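# Rehang the mismatched flower on a free matching peg

## Task

Find the flower hanging on a peg whose colour differs from its own and move it onto an unoccupied peg of the flower's colour, without deforming any stem. At the end the dryer must hang on its rail and every flower must hang upside down, held by a clip on its stem.

## Robot and tools

Robot: two arms, left_arm and right_arm, each with six joints plus a two-finger gripper. Joint order in every row and every per-arm list: waist, shoulder, elbow, wrist pitch, wrist yaw, wrist roll. Wrist yaw is sign-reversed on both arms, in commands and in all readouts; its stated range flips too (a stated -0.5 to 2.0 becomes -2.0 to 0.5 in your numbers). Stated ranges in rad: waist -2.618 to 3.054, shoulder 0.000 to 3.142, elbow 0.000 to 3.142, wrist pitch -1.571 to 1.571, wrist yaw -1.571 to 1.571, wrist roll -2.094 to 2.094. True ends may differ by up to 0.059 rad either way.

Frame: the scene frame. Origin at table-top height, halfway between the two arms' nominal bases; +x points out over the table, +z up, left_arm sits on the +y side (not tied to image left/right). Real bases are offset from nominal; a BASES line, if present, gives their calibrated spots. Hand positions are in metres and may be wrong by a few centimetres, worse at long reach.

Gripper: fingers extend along its +z axis and separate along its y axis. end_effector_position is the point between the pads, roughly 1 cm short of the fingertips.

execute_actions(actions, cameras): actions is a list of actions; each action is a list of 1 to 15 rows; each row is 14 numbers in [-1, 1]: left_arm's six joint values then its opening, then right_arm's six joint values then its opening. Every row must have all 14, even if one arm stays still. A row lasts one control step (1/30 s); if fewer than 15 rows are given, the last row is held for the remaining steps. Joint values are offsets, not poses: each is measured from that arm's Joint targets as they were when the action began, not from the previous row, so repeating an offset in the next action moves further. Scale: 1.0 equals 2.224 rad for waist, shoulder and elbow, and 8.485 rad for the three wrist joints. Opening is absolute: +1 fully open, -1 closed; 0 is a real half-open command, so to leave a gripper alone resend its present value (see Tool commands). An action that pushes a joint more than 0.059 rad beyond its range is rejected for both arms; a malformed action rejects the call. An empty actions list just returns state and images. cameras: list of names, null/omitted/["all"] for all, [] for none.

move(target, speed, blend, opening_speed, blocking, cameras): target is one 14-number row, or a list of up to 15 such rows, same layout and scale as above; every row is an offset from the current Joint targets (not from the previous row). All joints travel together, so the hand follows a curve; no obstacle avoidance. speed: rad/s for the joint with the longest way to go, 0.01 to 12.57, default 0.5; one value or one per target. blend: rad, corner rounding for lists. opening_speed: 0.2 or more per second on the -1..+1 scale; use near the minimum when closing on stems. blocking=false returns after about 0.5 s while the move continues. Total path time caps at 10 s. The result adds a move: line: done, off_target (resting over 0.035 rad from target), moving, held, or fault, plus limits=held if steps were withheld. done does not prove contact or no contact.

wait(seconds 0 to 10, cameras): let time pass holding commands. stop(cameras): brake a running move. zoom_image(camera, region [x0, y0, x1, y1] pixels, top-left origin, at most 504x504): closer view of the latest image. finished_scene(scene=1): ends the scene irreversibly.

Cameras (896x504 each): cam_head_left, cam_head_right, cam_high, cam_low, cam_left_wrist, cam_right_wrist; approximate pinhole intrinsics are supplied.

Result lines: end_effector_position and end_effector_quat_wxyz per gripper; Joint positions (rad) and Joint velocities (rad/s) per arm, with the finger gap last (m, 0.094 when fully open), velocities may say "within noise"; Joint targets, the base for your next offsets; Tool commands; grip_measured, on the command scale; Joint torques in joint order (positive toward larger angle, offset and noisy; joints 1 to 3 wrap at ±28 N m); step readings after execute_actions. "joint sent to its limit" means a joint was clipped at its end; "joint command not followed" means the clearance check altered targets. MOTOR HOT appears at 75 °C; OVER-TEMPERATURE FAULT at 90 °C folds that arm permanently; at 100 °C it goes limp.

Motion notes: joint targets may only lead measured angles by 0.339 rad (big joints) or 2.2 rad (wrists) per step, and are scaled back if the hand would jump over 200 mm, so large offsets take several actions. Tiny turns may not start. If an arm is blocked or dragged, command targets back past its measured positions to release pressure.

Gripping: grip_measured reads slightly wide when empty and narrower than a hard part when squeezing; the fingers go to the commanded reading, pressing at full force (about 50 to 64 N per pad) once well past first contact. To release, command well above grip_measured.

Avoid: dropping the flower or releasing anything while it moves, bending stems, slamming or pressing hard, any contact or squeeze between the two arms (can fail the scene), knocking anything off the table, and holding loads or stretched poses long enough to overheat. Loose items may be nudged occasionally; a camera cable touching something counts as the arm touching it.

Each tool is called as name(argument=value, ...) on one line, values as JSON.

## Session

execute_actions(actions=[])

Scene clock: 0.00 s.
left_arm: end_effector_position=(+0.3992, +0.3093, +0.1067) grip_measured=+1.000 end_effector_quat_wxyz=(+0.604, -0.028, +0.795, +0.039) | right_arm: end_effector_position=(+0.3574, -0.2733, +0.1338) grip_measured=+1.000 end_effector_quat_wxyz=(+0.628, +0.053, +0.773, -0.070)
Joint positions: left_arm=[0.005 1.587 0.366 0.951 0.038 0.019 0.094] | right_arm=[0.089 1.499 0.358 0.933 -0.25 0.01 0.094]
Joint velocities: within noise
Joint torques (N m): no reading
Heat: left arm: 27 °C; right arm: 26 °C.
Joint targets: left_arm=[0.006 1.571 0.383 0.965 0.044 0.013] | right_arm=[0.089 1.483 0.375 0.946 -0.257 0.003]
Tool commands: left_gripper/opening=+1.0 right_gripper/opening=+1.0

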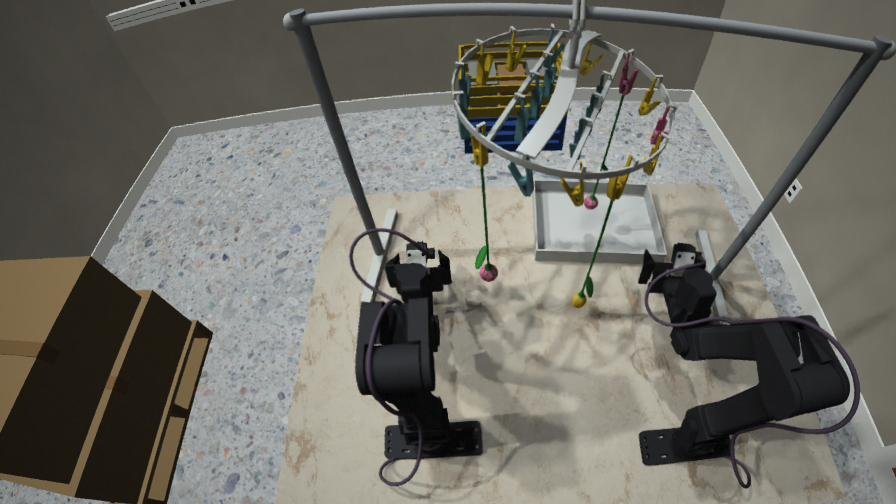

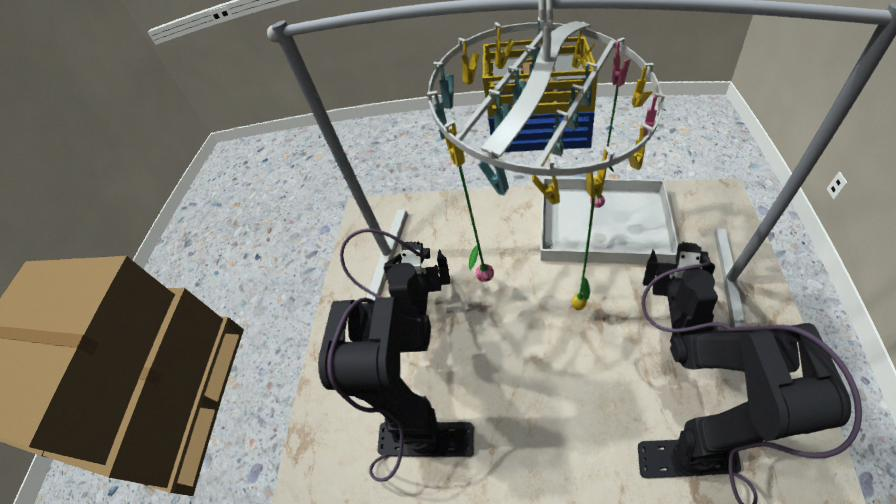

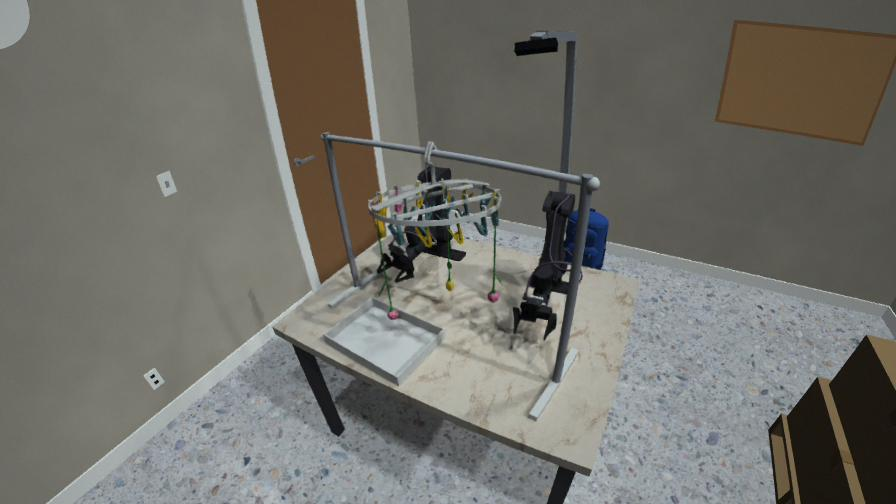

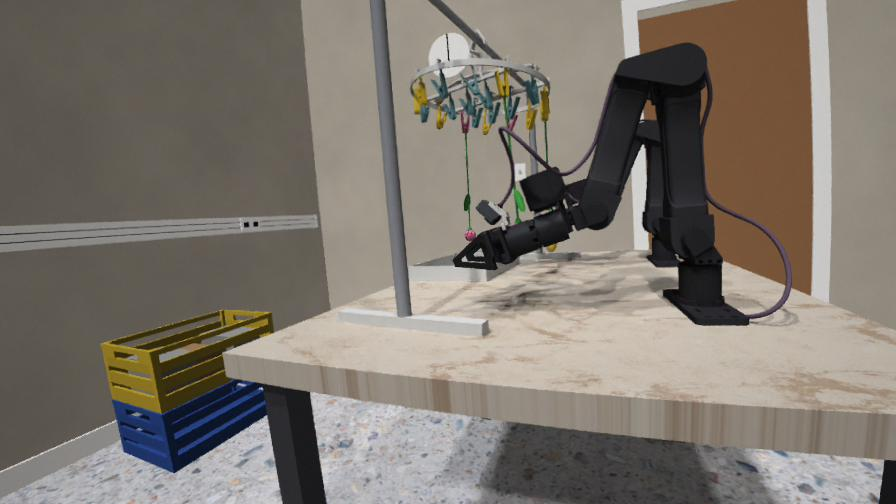

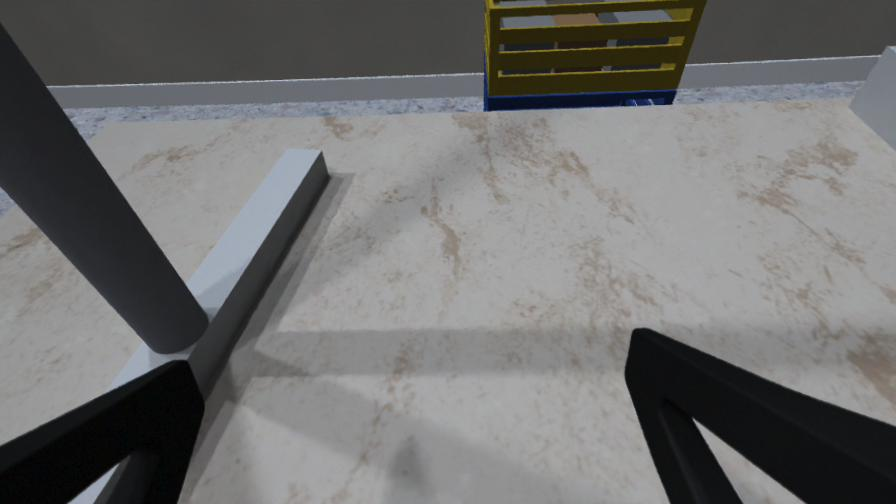

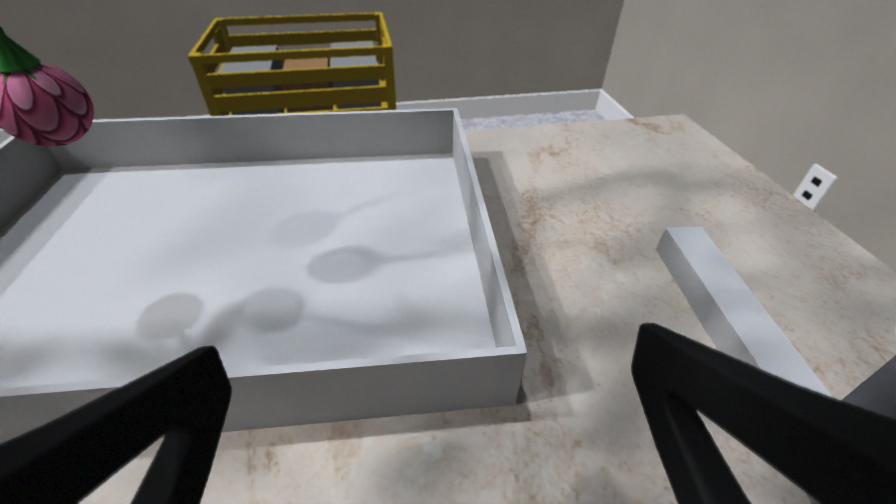

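zoom_image(camera="cam_head_left", region=[430, 0, 720, 180])

zoom_image(camera="cam_head_right", region=[400, 0, 700, 200])

zoom_image(camera="cam_high", region=[340, 120, 640, 340])

zoom_image(camera="cam_low", region=[380, 30, 600, 260])

Scaled by 1.738 from the camera's 896x504 image, which has a finer 1280x720 frame.

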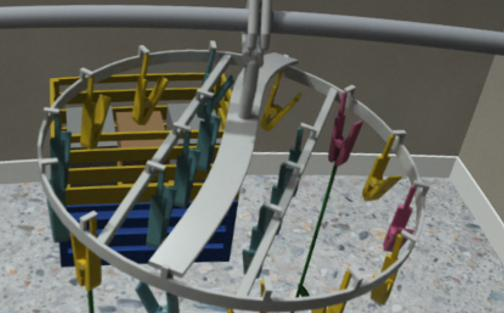

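Scaled by 1.680 from the camera's 896x504 image, which has a finer 1280x720 frame.

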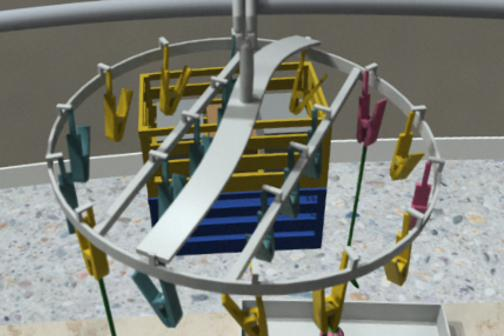

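Scaled by 1.680 from the camera's 896x504 image, which has a finer 1280x720 frame.

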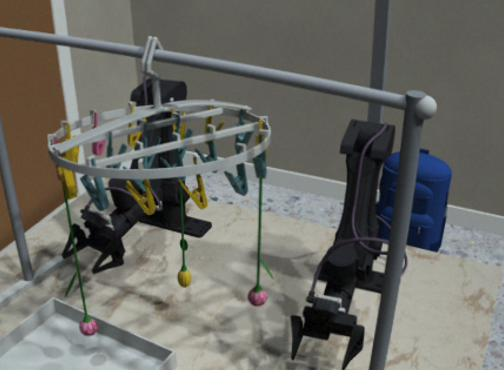

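Scaled by 2.191 from the camera's 896x504 image, which has a finer 1280x720 frame.

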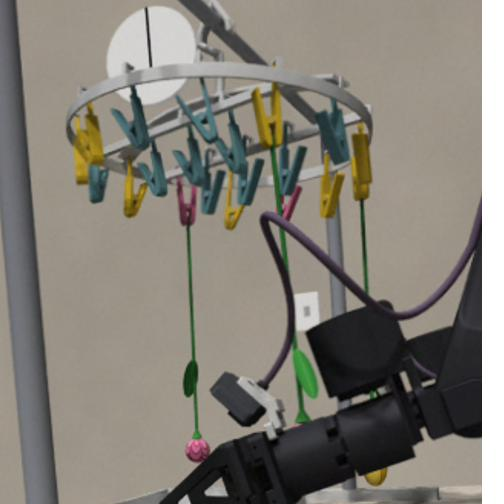

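zoom_image(camera="cam_low", region=[400, 50, 480, 150])

zoom_image(camera="cam_low", region=[470, 50, 560, 150])

zoom_image(camera="cam_head_left", region=[450, 100, 560, 210])

zoom_image(camera="cam_head_left", region=[560, 40, 690, 210])

zoom_image(camera="cam_head_right", region=[560, 30, 680, 210])

Scaled by 5.040 from the camera's 896x504 image, which has a finer 1280x720 frame.

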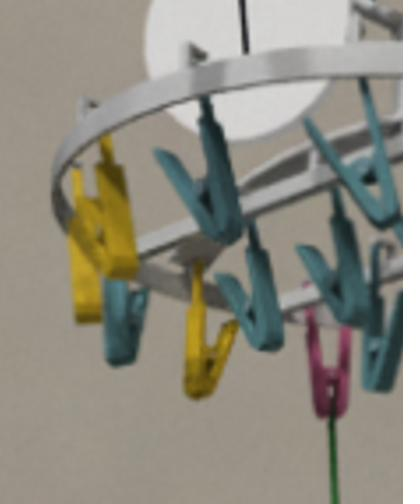

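Scaled by 5.040 from the camera's 896x504 image, which has a finer 1280x720 frame.

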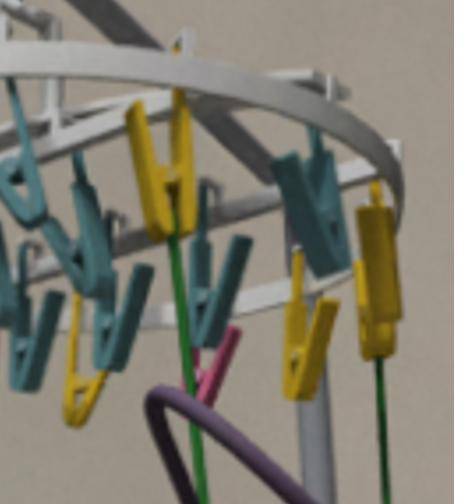

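Scaled by 4.582 from the camera's 896x504 image, which has a finer 1280x720 frame.

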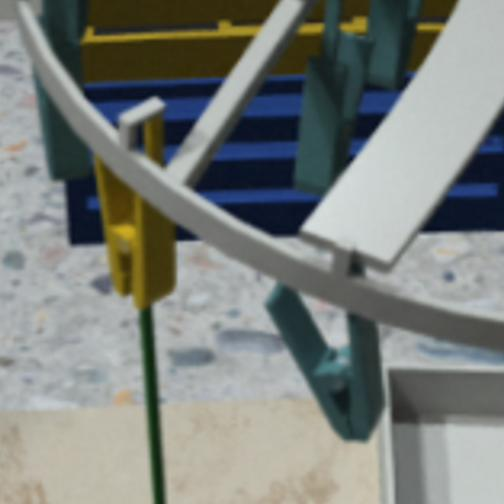

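Scaled by 2.965 from the camera's 896x504 image, which has a finer 1280x720 frame.

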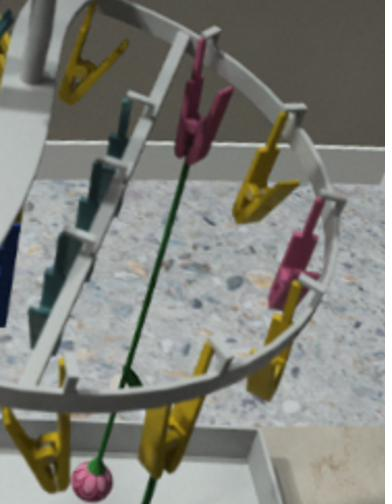

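Scaled by 2.800 from the camera's 896x504 image, which has a finer 1280x720 frame.

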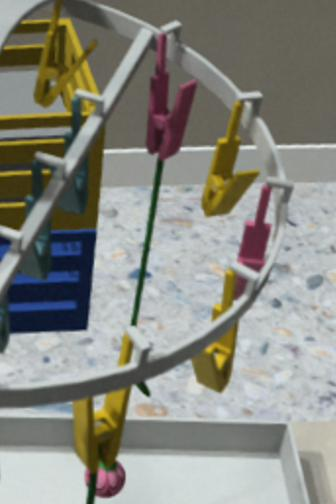

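zoom_image(camera="cam_head_left", region=[330, 200, 530, 480])

zoom_image(camera="cam_head_left", region=[560, 160, 880, 480])

zoom_image(camera="cam_high", region=[360, 140, 520, 260])

Scaled by 1.800 from the camera's 896x504 image, which has a finer 1280x720 frame.

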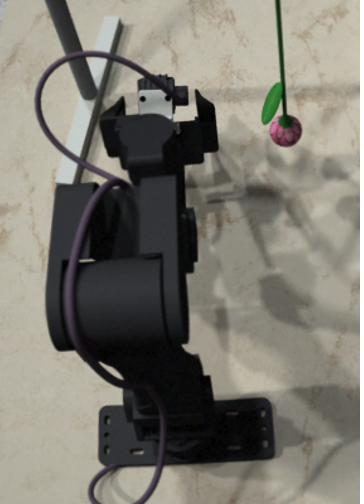

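Scaled by 1.575 from the camera's 896x504 image, which has a finer 1280x720 frame.

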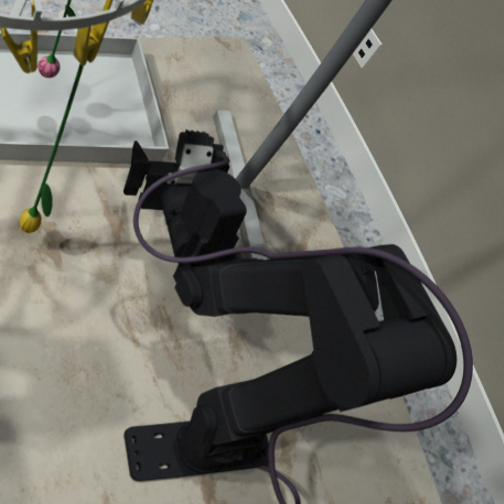

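Scaled by 3.150 from the camera's 896x504 image, which has a finer 1280x720 frame.

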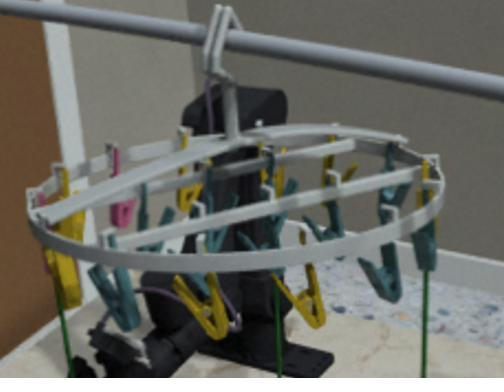

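zoom_image(camera="cam_low", region=[400, 0, 800, 340])

zoom_image(camera="cam_high", region=[260, 100, 660, 480])

Scaled by 1.260 from the camera's 896x504 image, which has a finer 1280x720 frame.

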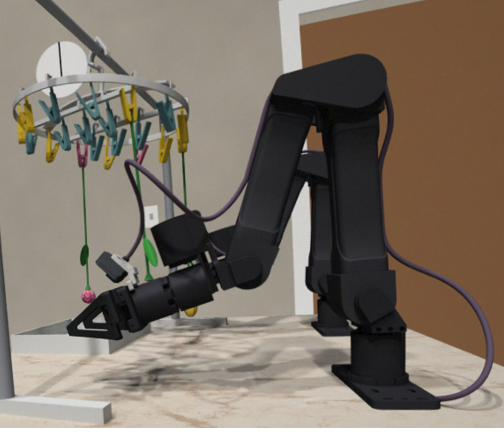

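Scaled by 1.260 from the camera's 896x504 image, which has a finer 1280x720 frame.

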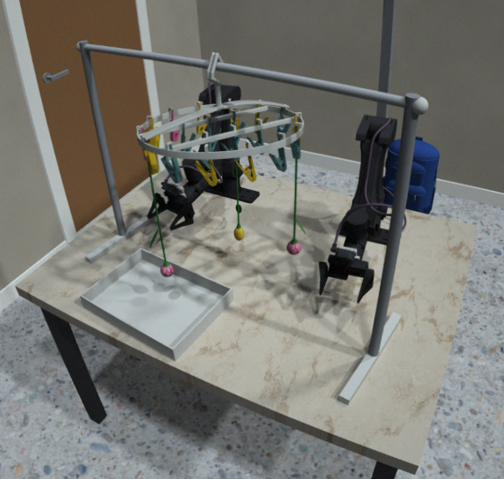

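zoom_image(camera="cam_head_left", region=[550, 150, 640, 220])

zoom_image(camera="cam_head_right", region=[425, 110, 525, 210])

zoom_image(camera="cam_high", region=[360, 150, 440, 250])

zoom_image(camera="cam_high", region=[430, 170, 510, 250])

Scaled by 5.600 from the camera's 896x504 image, which has a finer 1280x720 frame.

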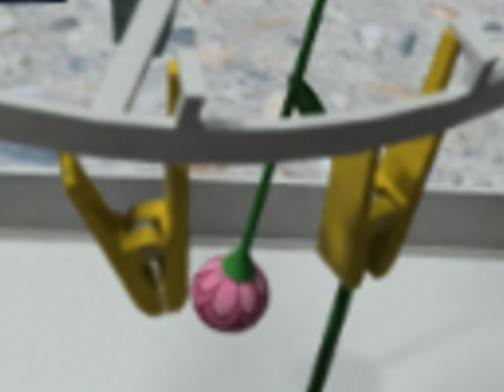

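Scaled by 5.040 from the camera's 896x504 image, which has a finer 1280x720 frame.

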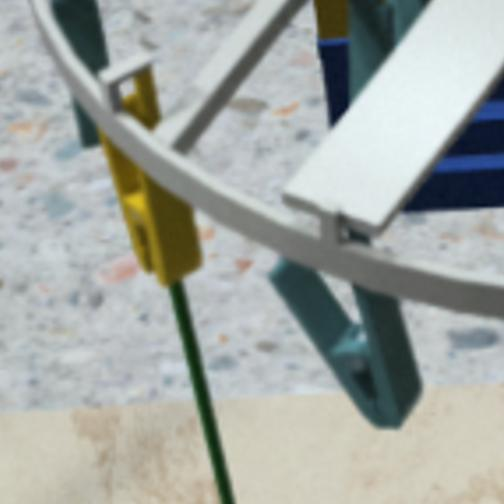

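Scaled by 5.040 from the camera's 896x504 image, which has a finer 1280x720 frame.

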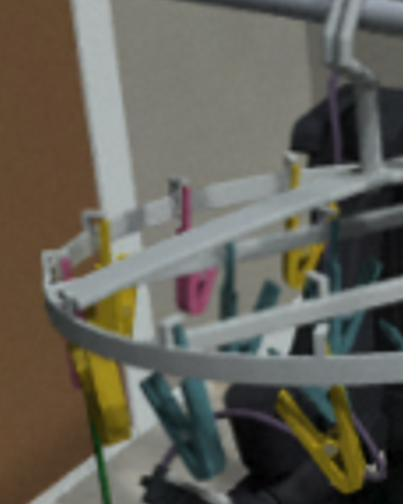

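Scaled by 6.300 from the camera's 896x504 image, which has a finer 1280x720 frame.

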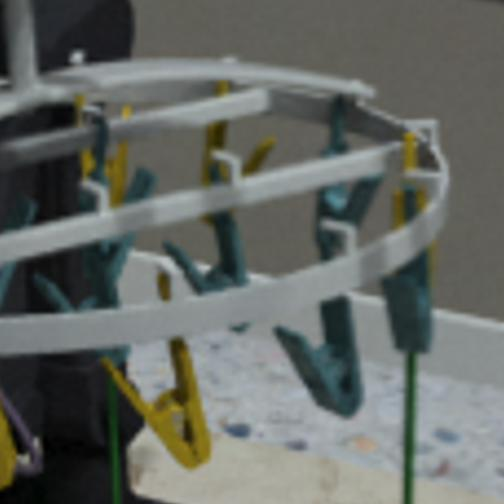

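move(target=[0.0647, -0.0546, 0.5764, -0.1391, -0.0052, -0.0015, 1.0, 0, -0.3277, 0.0838, -0.0887, 0.0303, 0, 1.0], speed=0.8)

Scene clock: 460.00 s.
left_arm: end_effector_position=(+0.4636, +0.3656, +0.4713) grip_measured=+1.000 end_effector_quat_wxyz=(+0.696, -0.060, +0.712, +0.068) | right_arm: end_effector_position=(+0.2902, -0.2380, +0.2897) grip_measured=+1.000 end_effector_quat_wxyz=(+0.699, -0.017, +0.715, +0.023)
Joint positions: left_arm=[0.133 1.47 1.618 -0.169 -0.008 0.013 0.094] | right_arm=[0.087 0.771 0.502 0.246 -0.018 0.01 0.094]
Joint velocities: within noise
Joint torques (N m): left_arm=[1.09 -7.75 10.21 1.17 -0.01 -0.11] | right_arm=[0.05 -2.13 14.34 1.53 0.12 0.01]
Heat: left arm: 38 °C; right arm: 37 °C.
Joint targets: left_arm=[0.150 1.449 1.665 -0.215 0.000 0.001] | right_arm=[0.089 0.755 0.562 0.193 0.000 0.003]
move: off_target (left_arm, right_arm); left_arm: the elbow is farthest, 0.047 rad from its target; right_arm: the elbow is farthest, 0.059 rad from its target

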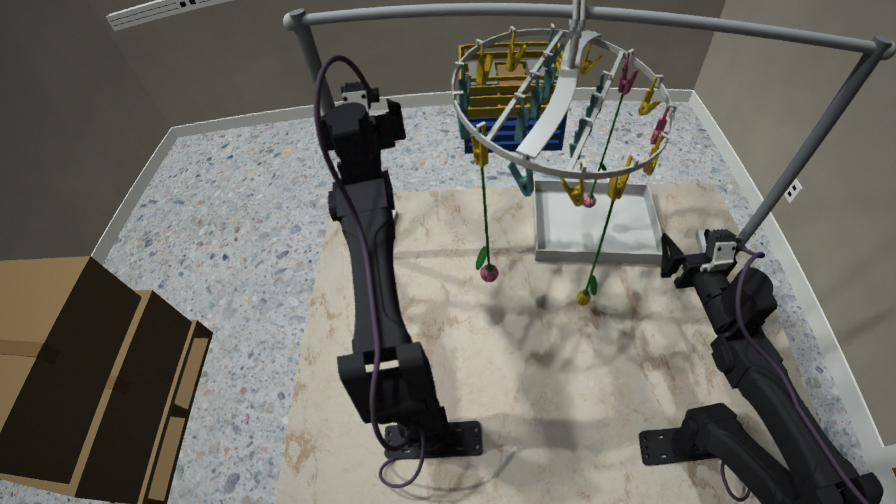

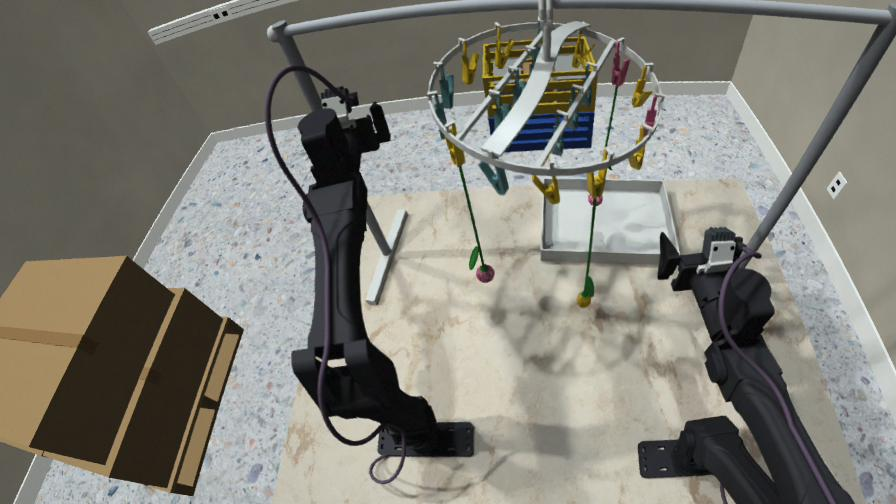

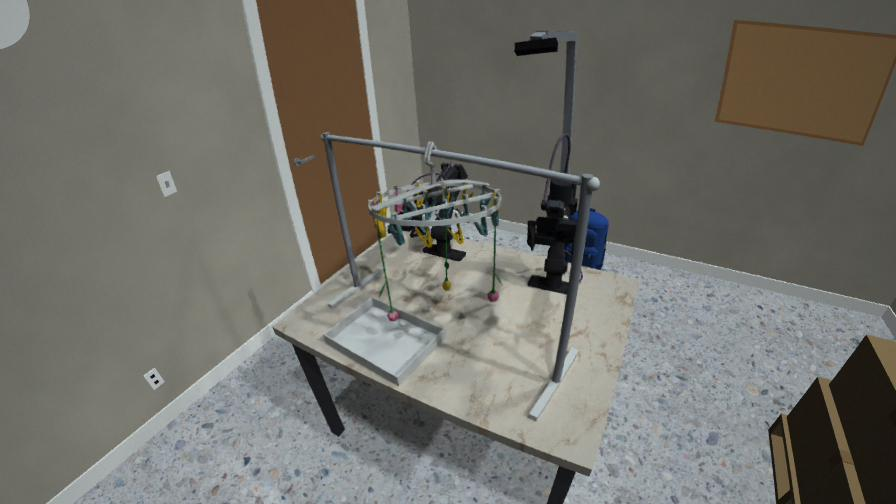

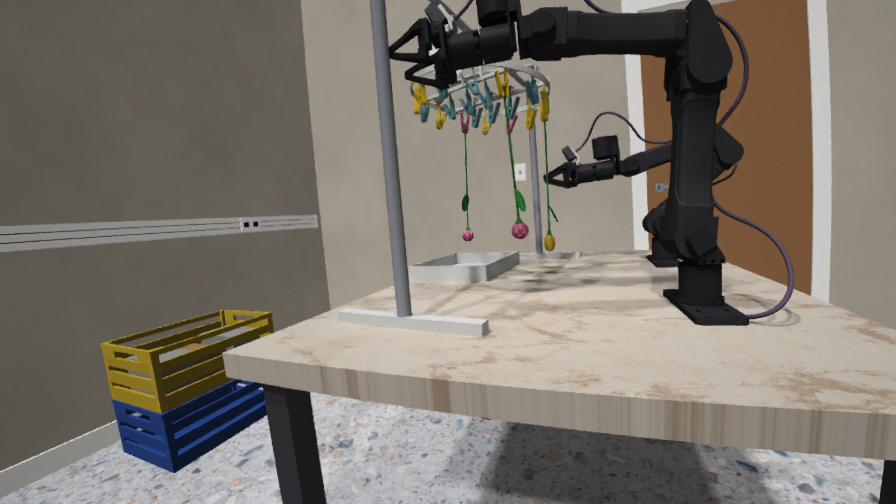

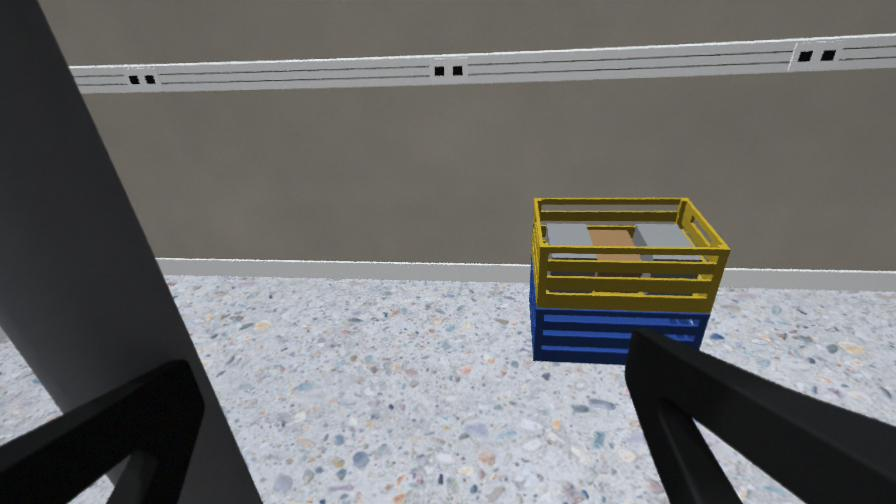

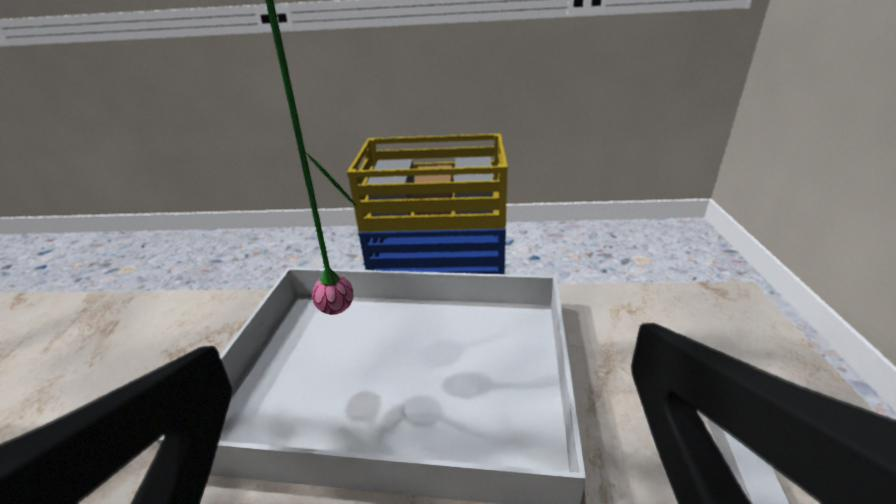

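zoom_image(camera="cam_head_left", region=[290, 40, 490, 200])

zoom_image(camera="cam_head_left", region=[620, 200, 800, 320])

Scaled by 2.520 from the camera's 896x504 image, which has a finer 1280x720 frame.

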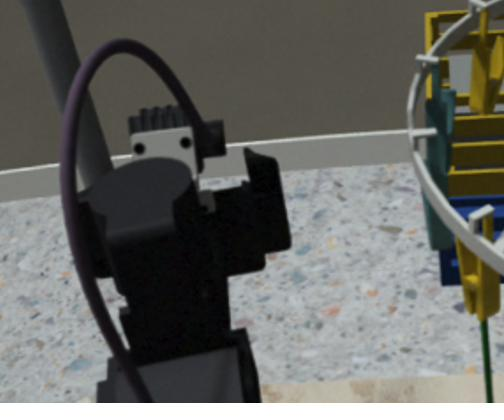

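Scaled by 2.800 from the camera's 896x504 image, which has a finer 1280x720 frame.

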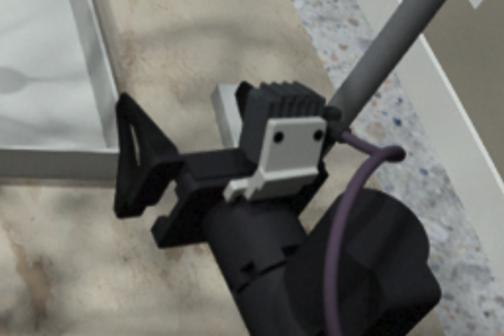

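move(target=[0.1619, -0.009, 0.0211, -0.0054, -0.1473, 0, 0.2, 0.4622, -0.005, 0.02, -0.005, 0, 0, 0.6], speed=0.8)

Scene clock: 496.93 s.
left_arm: end_effector_position=(+0.3817, +0.3205, +0.4832) grip_measured=+0.202 end_effector_quat_wxyz=(+0.660, +0.224, +0.675, -0.243) | right_arm: end_effector_position=(+0.1097, +0.0339, +0.3009) grip_measured=+0.602 end_effector_quat_wxyz=(+0.597, -0.367, +0.612, +0.366)
Joint positions: left_arm=[0.502 1.463 1.658 -0.227 -1.231 -0.002 0.056] | right_arm=[1.117 0.765 0.542 0.203 -0.013 0.01 0.075]
Joint velocities: within noise
Joint torques (N m): left_arm=[0.38 -8.31 10.21 0.85 -0.2 0.04] | right_arm=[0.61 -2.65 14.91 1.52 0.05 0.01]
Heat: left arm: 34 °C; right arm: 40 °C.
Joint targets: left_arm=[0.510 1.429 1.712 -0.261 -1.250 0.001] | right_arm=[1.118 0.743 0.606 0.151 0.000 0.003]
move: off_target (left_arm, right_arm); left_arm: the elbow is farthest, 0.054 rad from its target; right_arm: the elbow is farthest, 0.064 rad from its target

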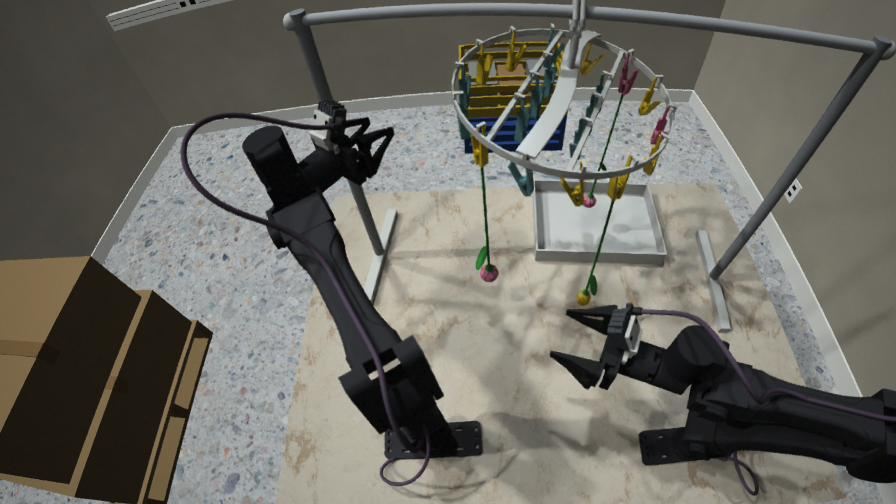

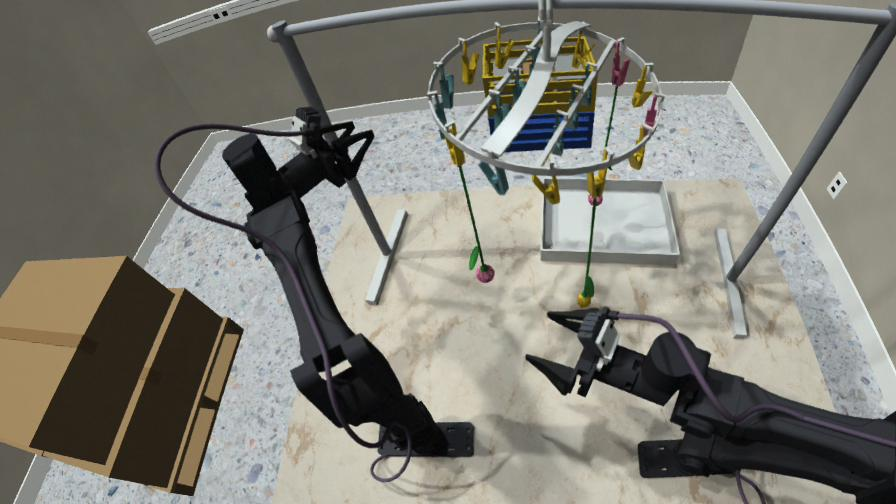

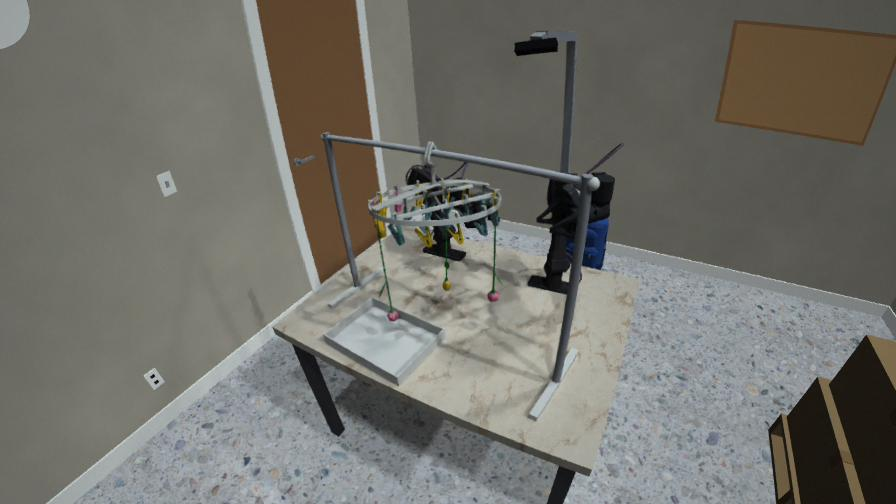

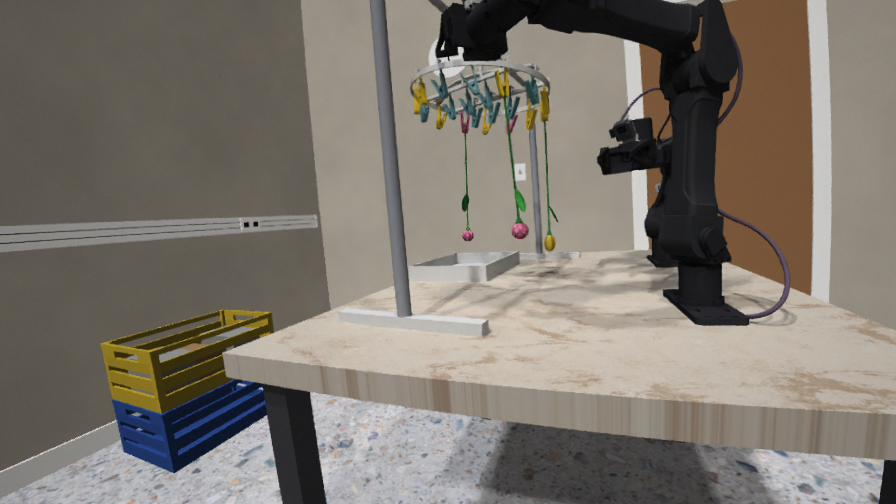

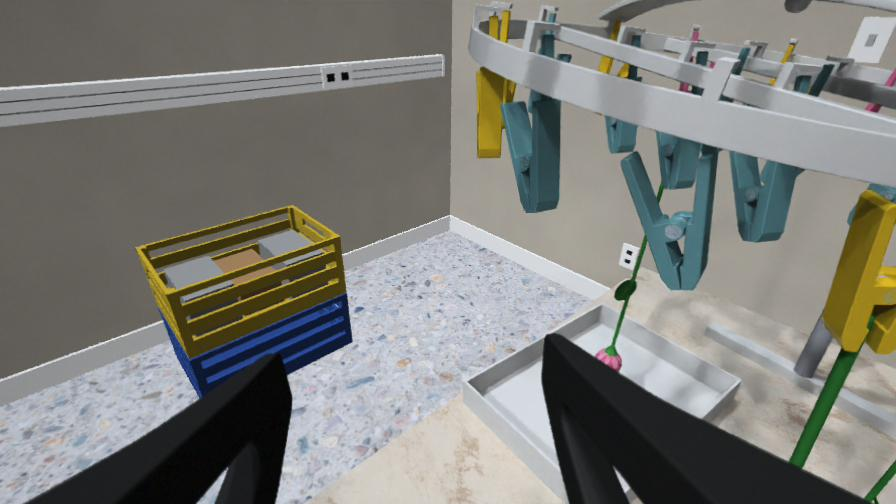

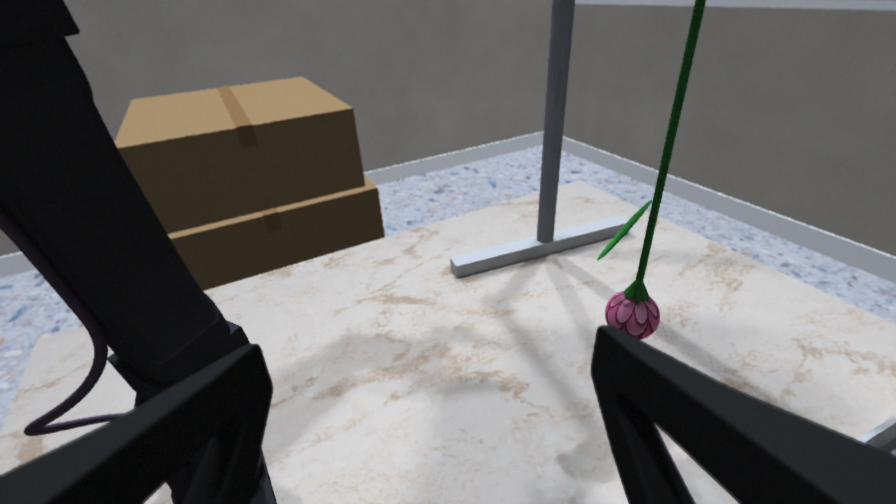

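zoom_image(camera="cam_left_wrist", region=[596, 0, 896, 504])

Scaled by 1.000.

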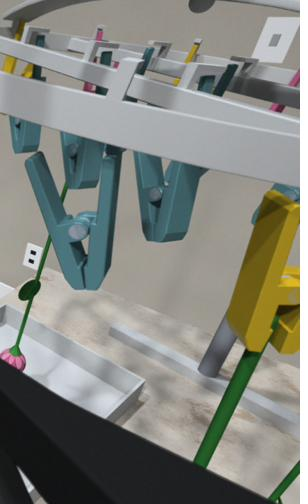

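move(target=[-0.0944, -0.0501, -0.0716, 0.0094, -0.0147, 0, 0.2, -0.0315, 0.3633, 0.2268, 0.0383, -0.0625, 0, 0.6], speed=0.7)

Scene clock: 608.93 s.
left_arm: end_effector_position=(+0.3334, +0.2168, +0.4876) grip_measured=+0.202 end_effector_quat_wxyz=(+0.618, +0.337, +0.622, -0.342) | right_arm: end_effector_position=(+0.2811, +0.1119, +0.2857) grip_measured=+0.602 end_effector_quat_wxyz=(+0.650, -0.215, +0.713, +0.151)
Joint positions: left_arm=[0.298 1.346 1.567 -0.227 -1.357 -0.004 0.056] | right_arm=[1.048 1.561 1.045 0.39 -0.51 -0.003 0.075]
Joint velocities: within noise
Joint torques (N m): left_arm=[-0.44 -6.67 4.26 1.58 -0.12 0.04] | right_arm=[-0.5 -8.84 14.72 2.7 -0.18 0.01]
Heat: left arm: 37 °C; right arm: 42 °C.
Joint targets: left_arm=[0.300 1.318 1.552 -0.181 -1.375 0.001] | right_arm=[1.047 1.551 1.111 0.476 -0.530 0.003]
move: off_target (left_arm, right_arm); left_arm: the wrist pitch is farthest, 0.046 rad from its target; right_arm: the wrist pitch is farthest, 0.086 rad from its target

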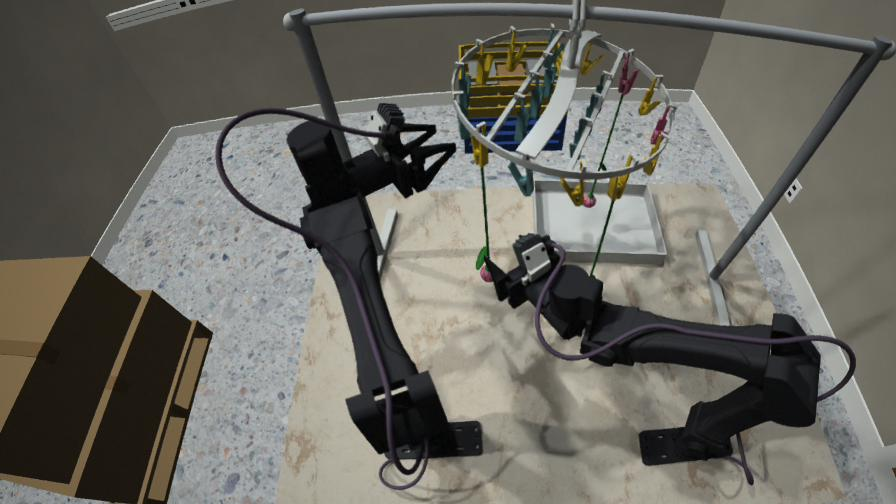

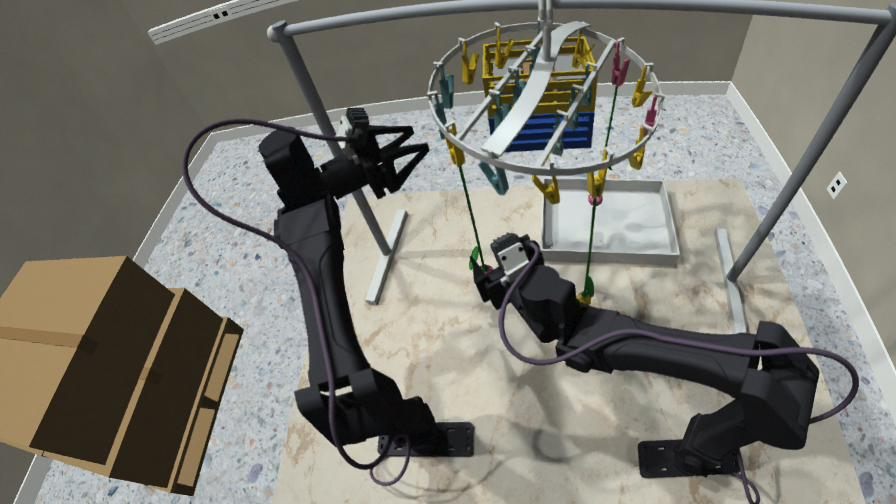

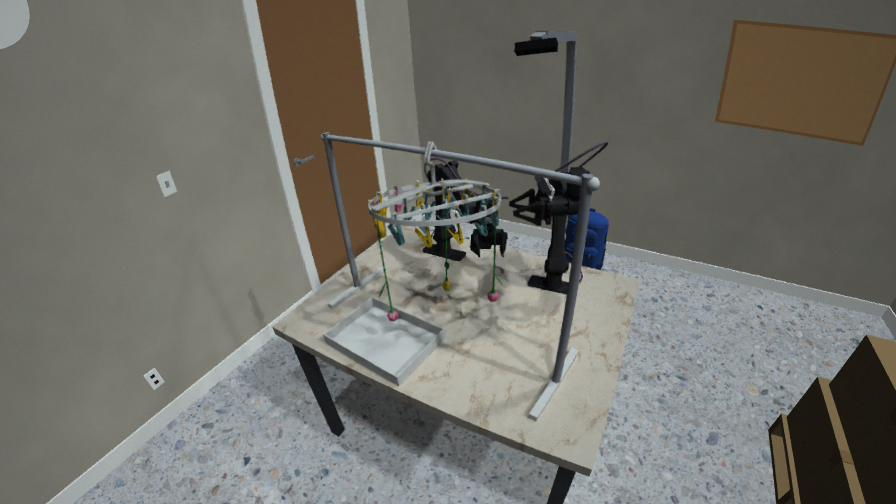

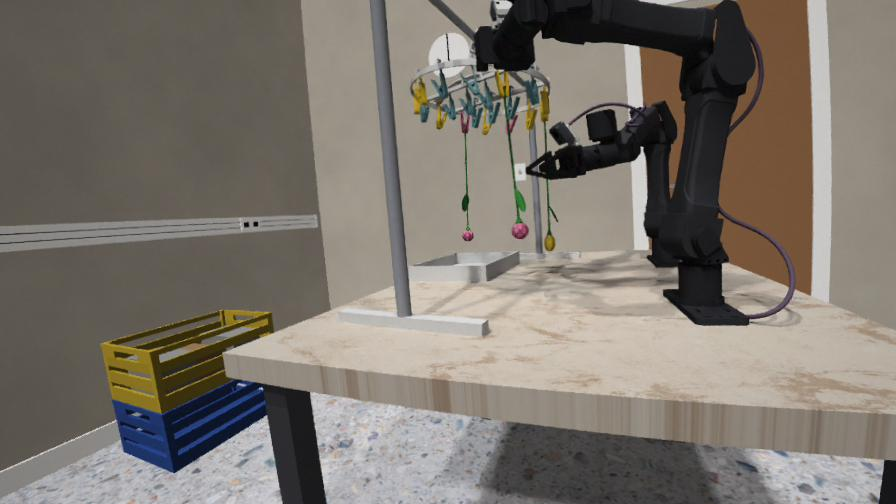

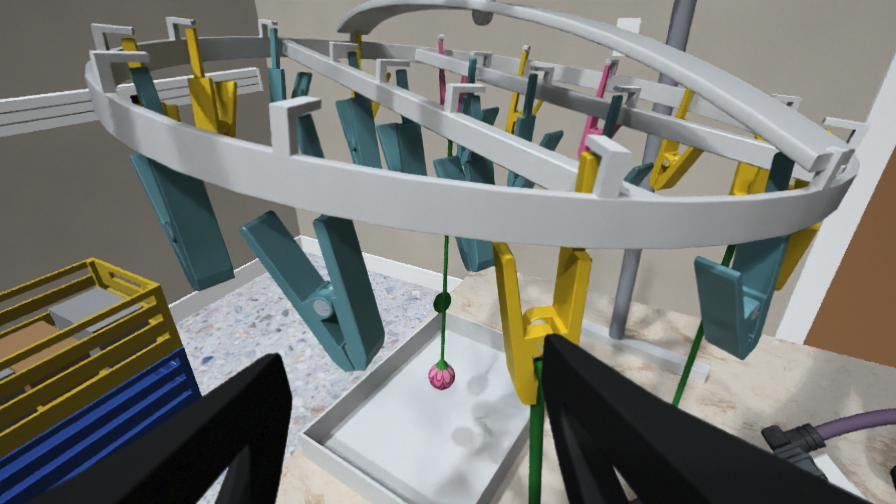

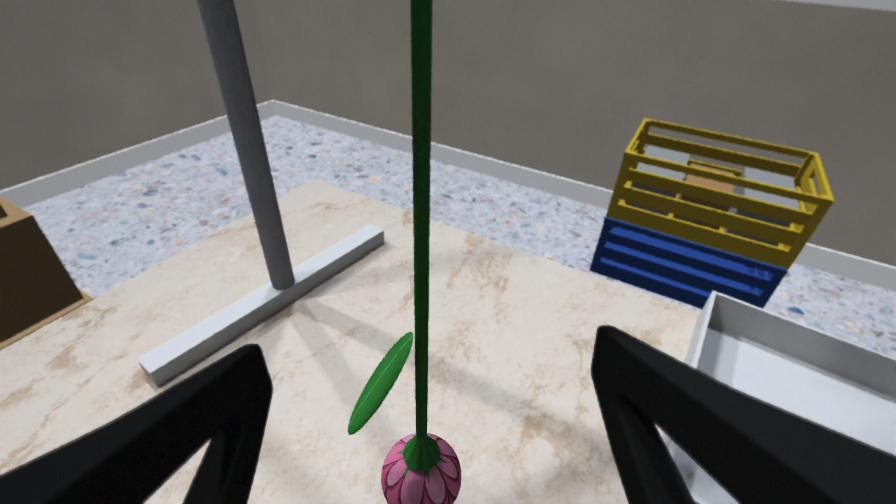

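zoom_image(camera="cam_head_left", region=[370, 80, 570, 200])

zoom_image(camera="cam_head_right", region=[340, 80, 540, 200])

zoom_image(camera="cam_high", region=[420, 160, 620, 300])

zoom_image(camera="cam_low", region=[400, 0, 600, 120])

Scaled by 2.520 from the camera's 896x504 image, which has a finer 1280x720 frame.

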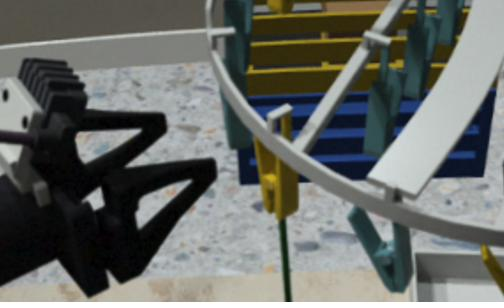

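Scaled by 2.520 from the camera's 896x504 image, which has a finer 1280x720 frame.

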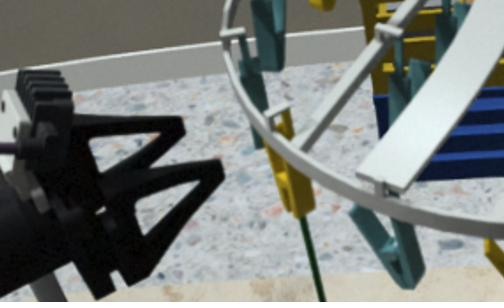

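Scaled by 2.520 from the camera's 896x504 image, which has a finer 1280x720 frame.

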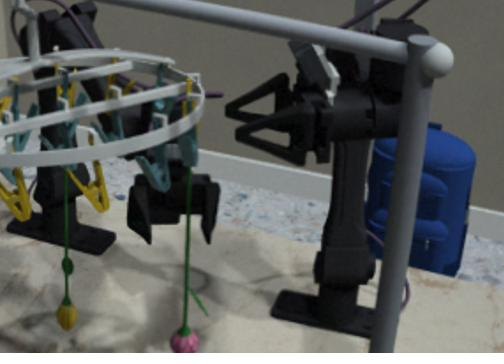

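Scaled by 2.520 from the camera's 896x504 image, which has a finer 1280x720 frame.

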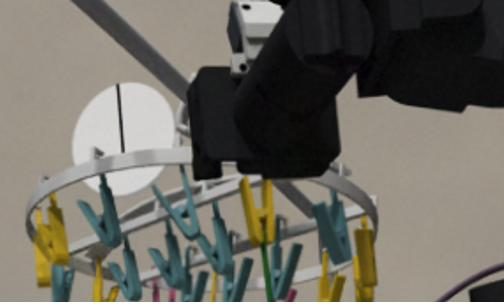

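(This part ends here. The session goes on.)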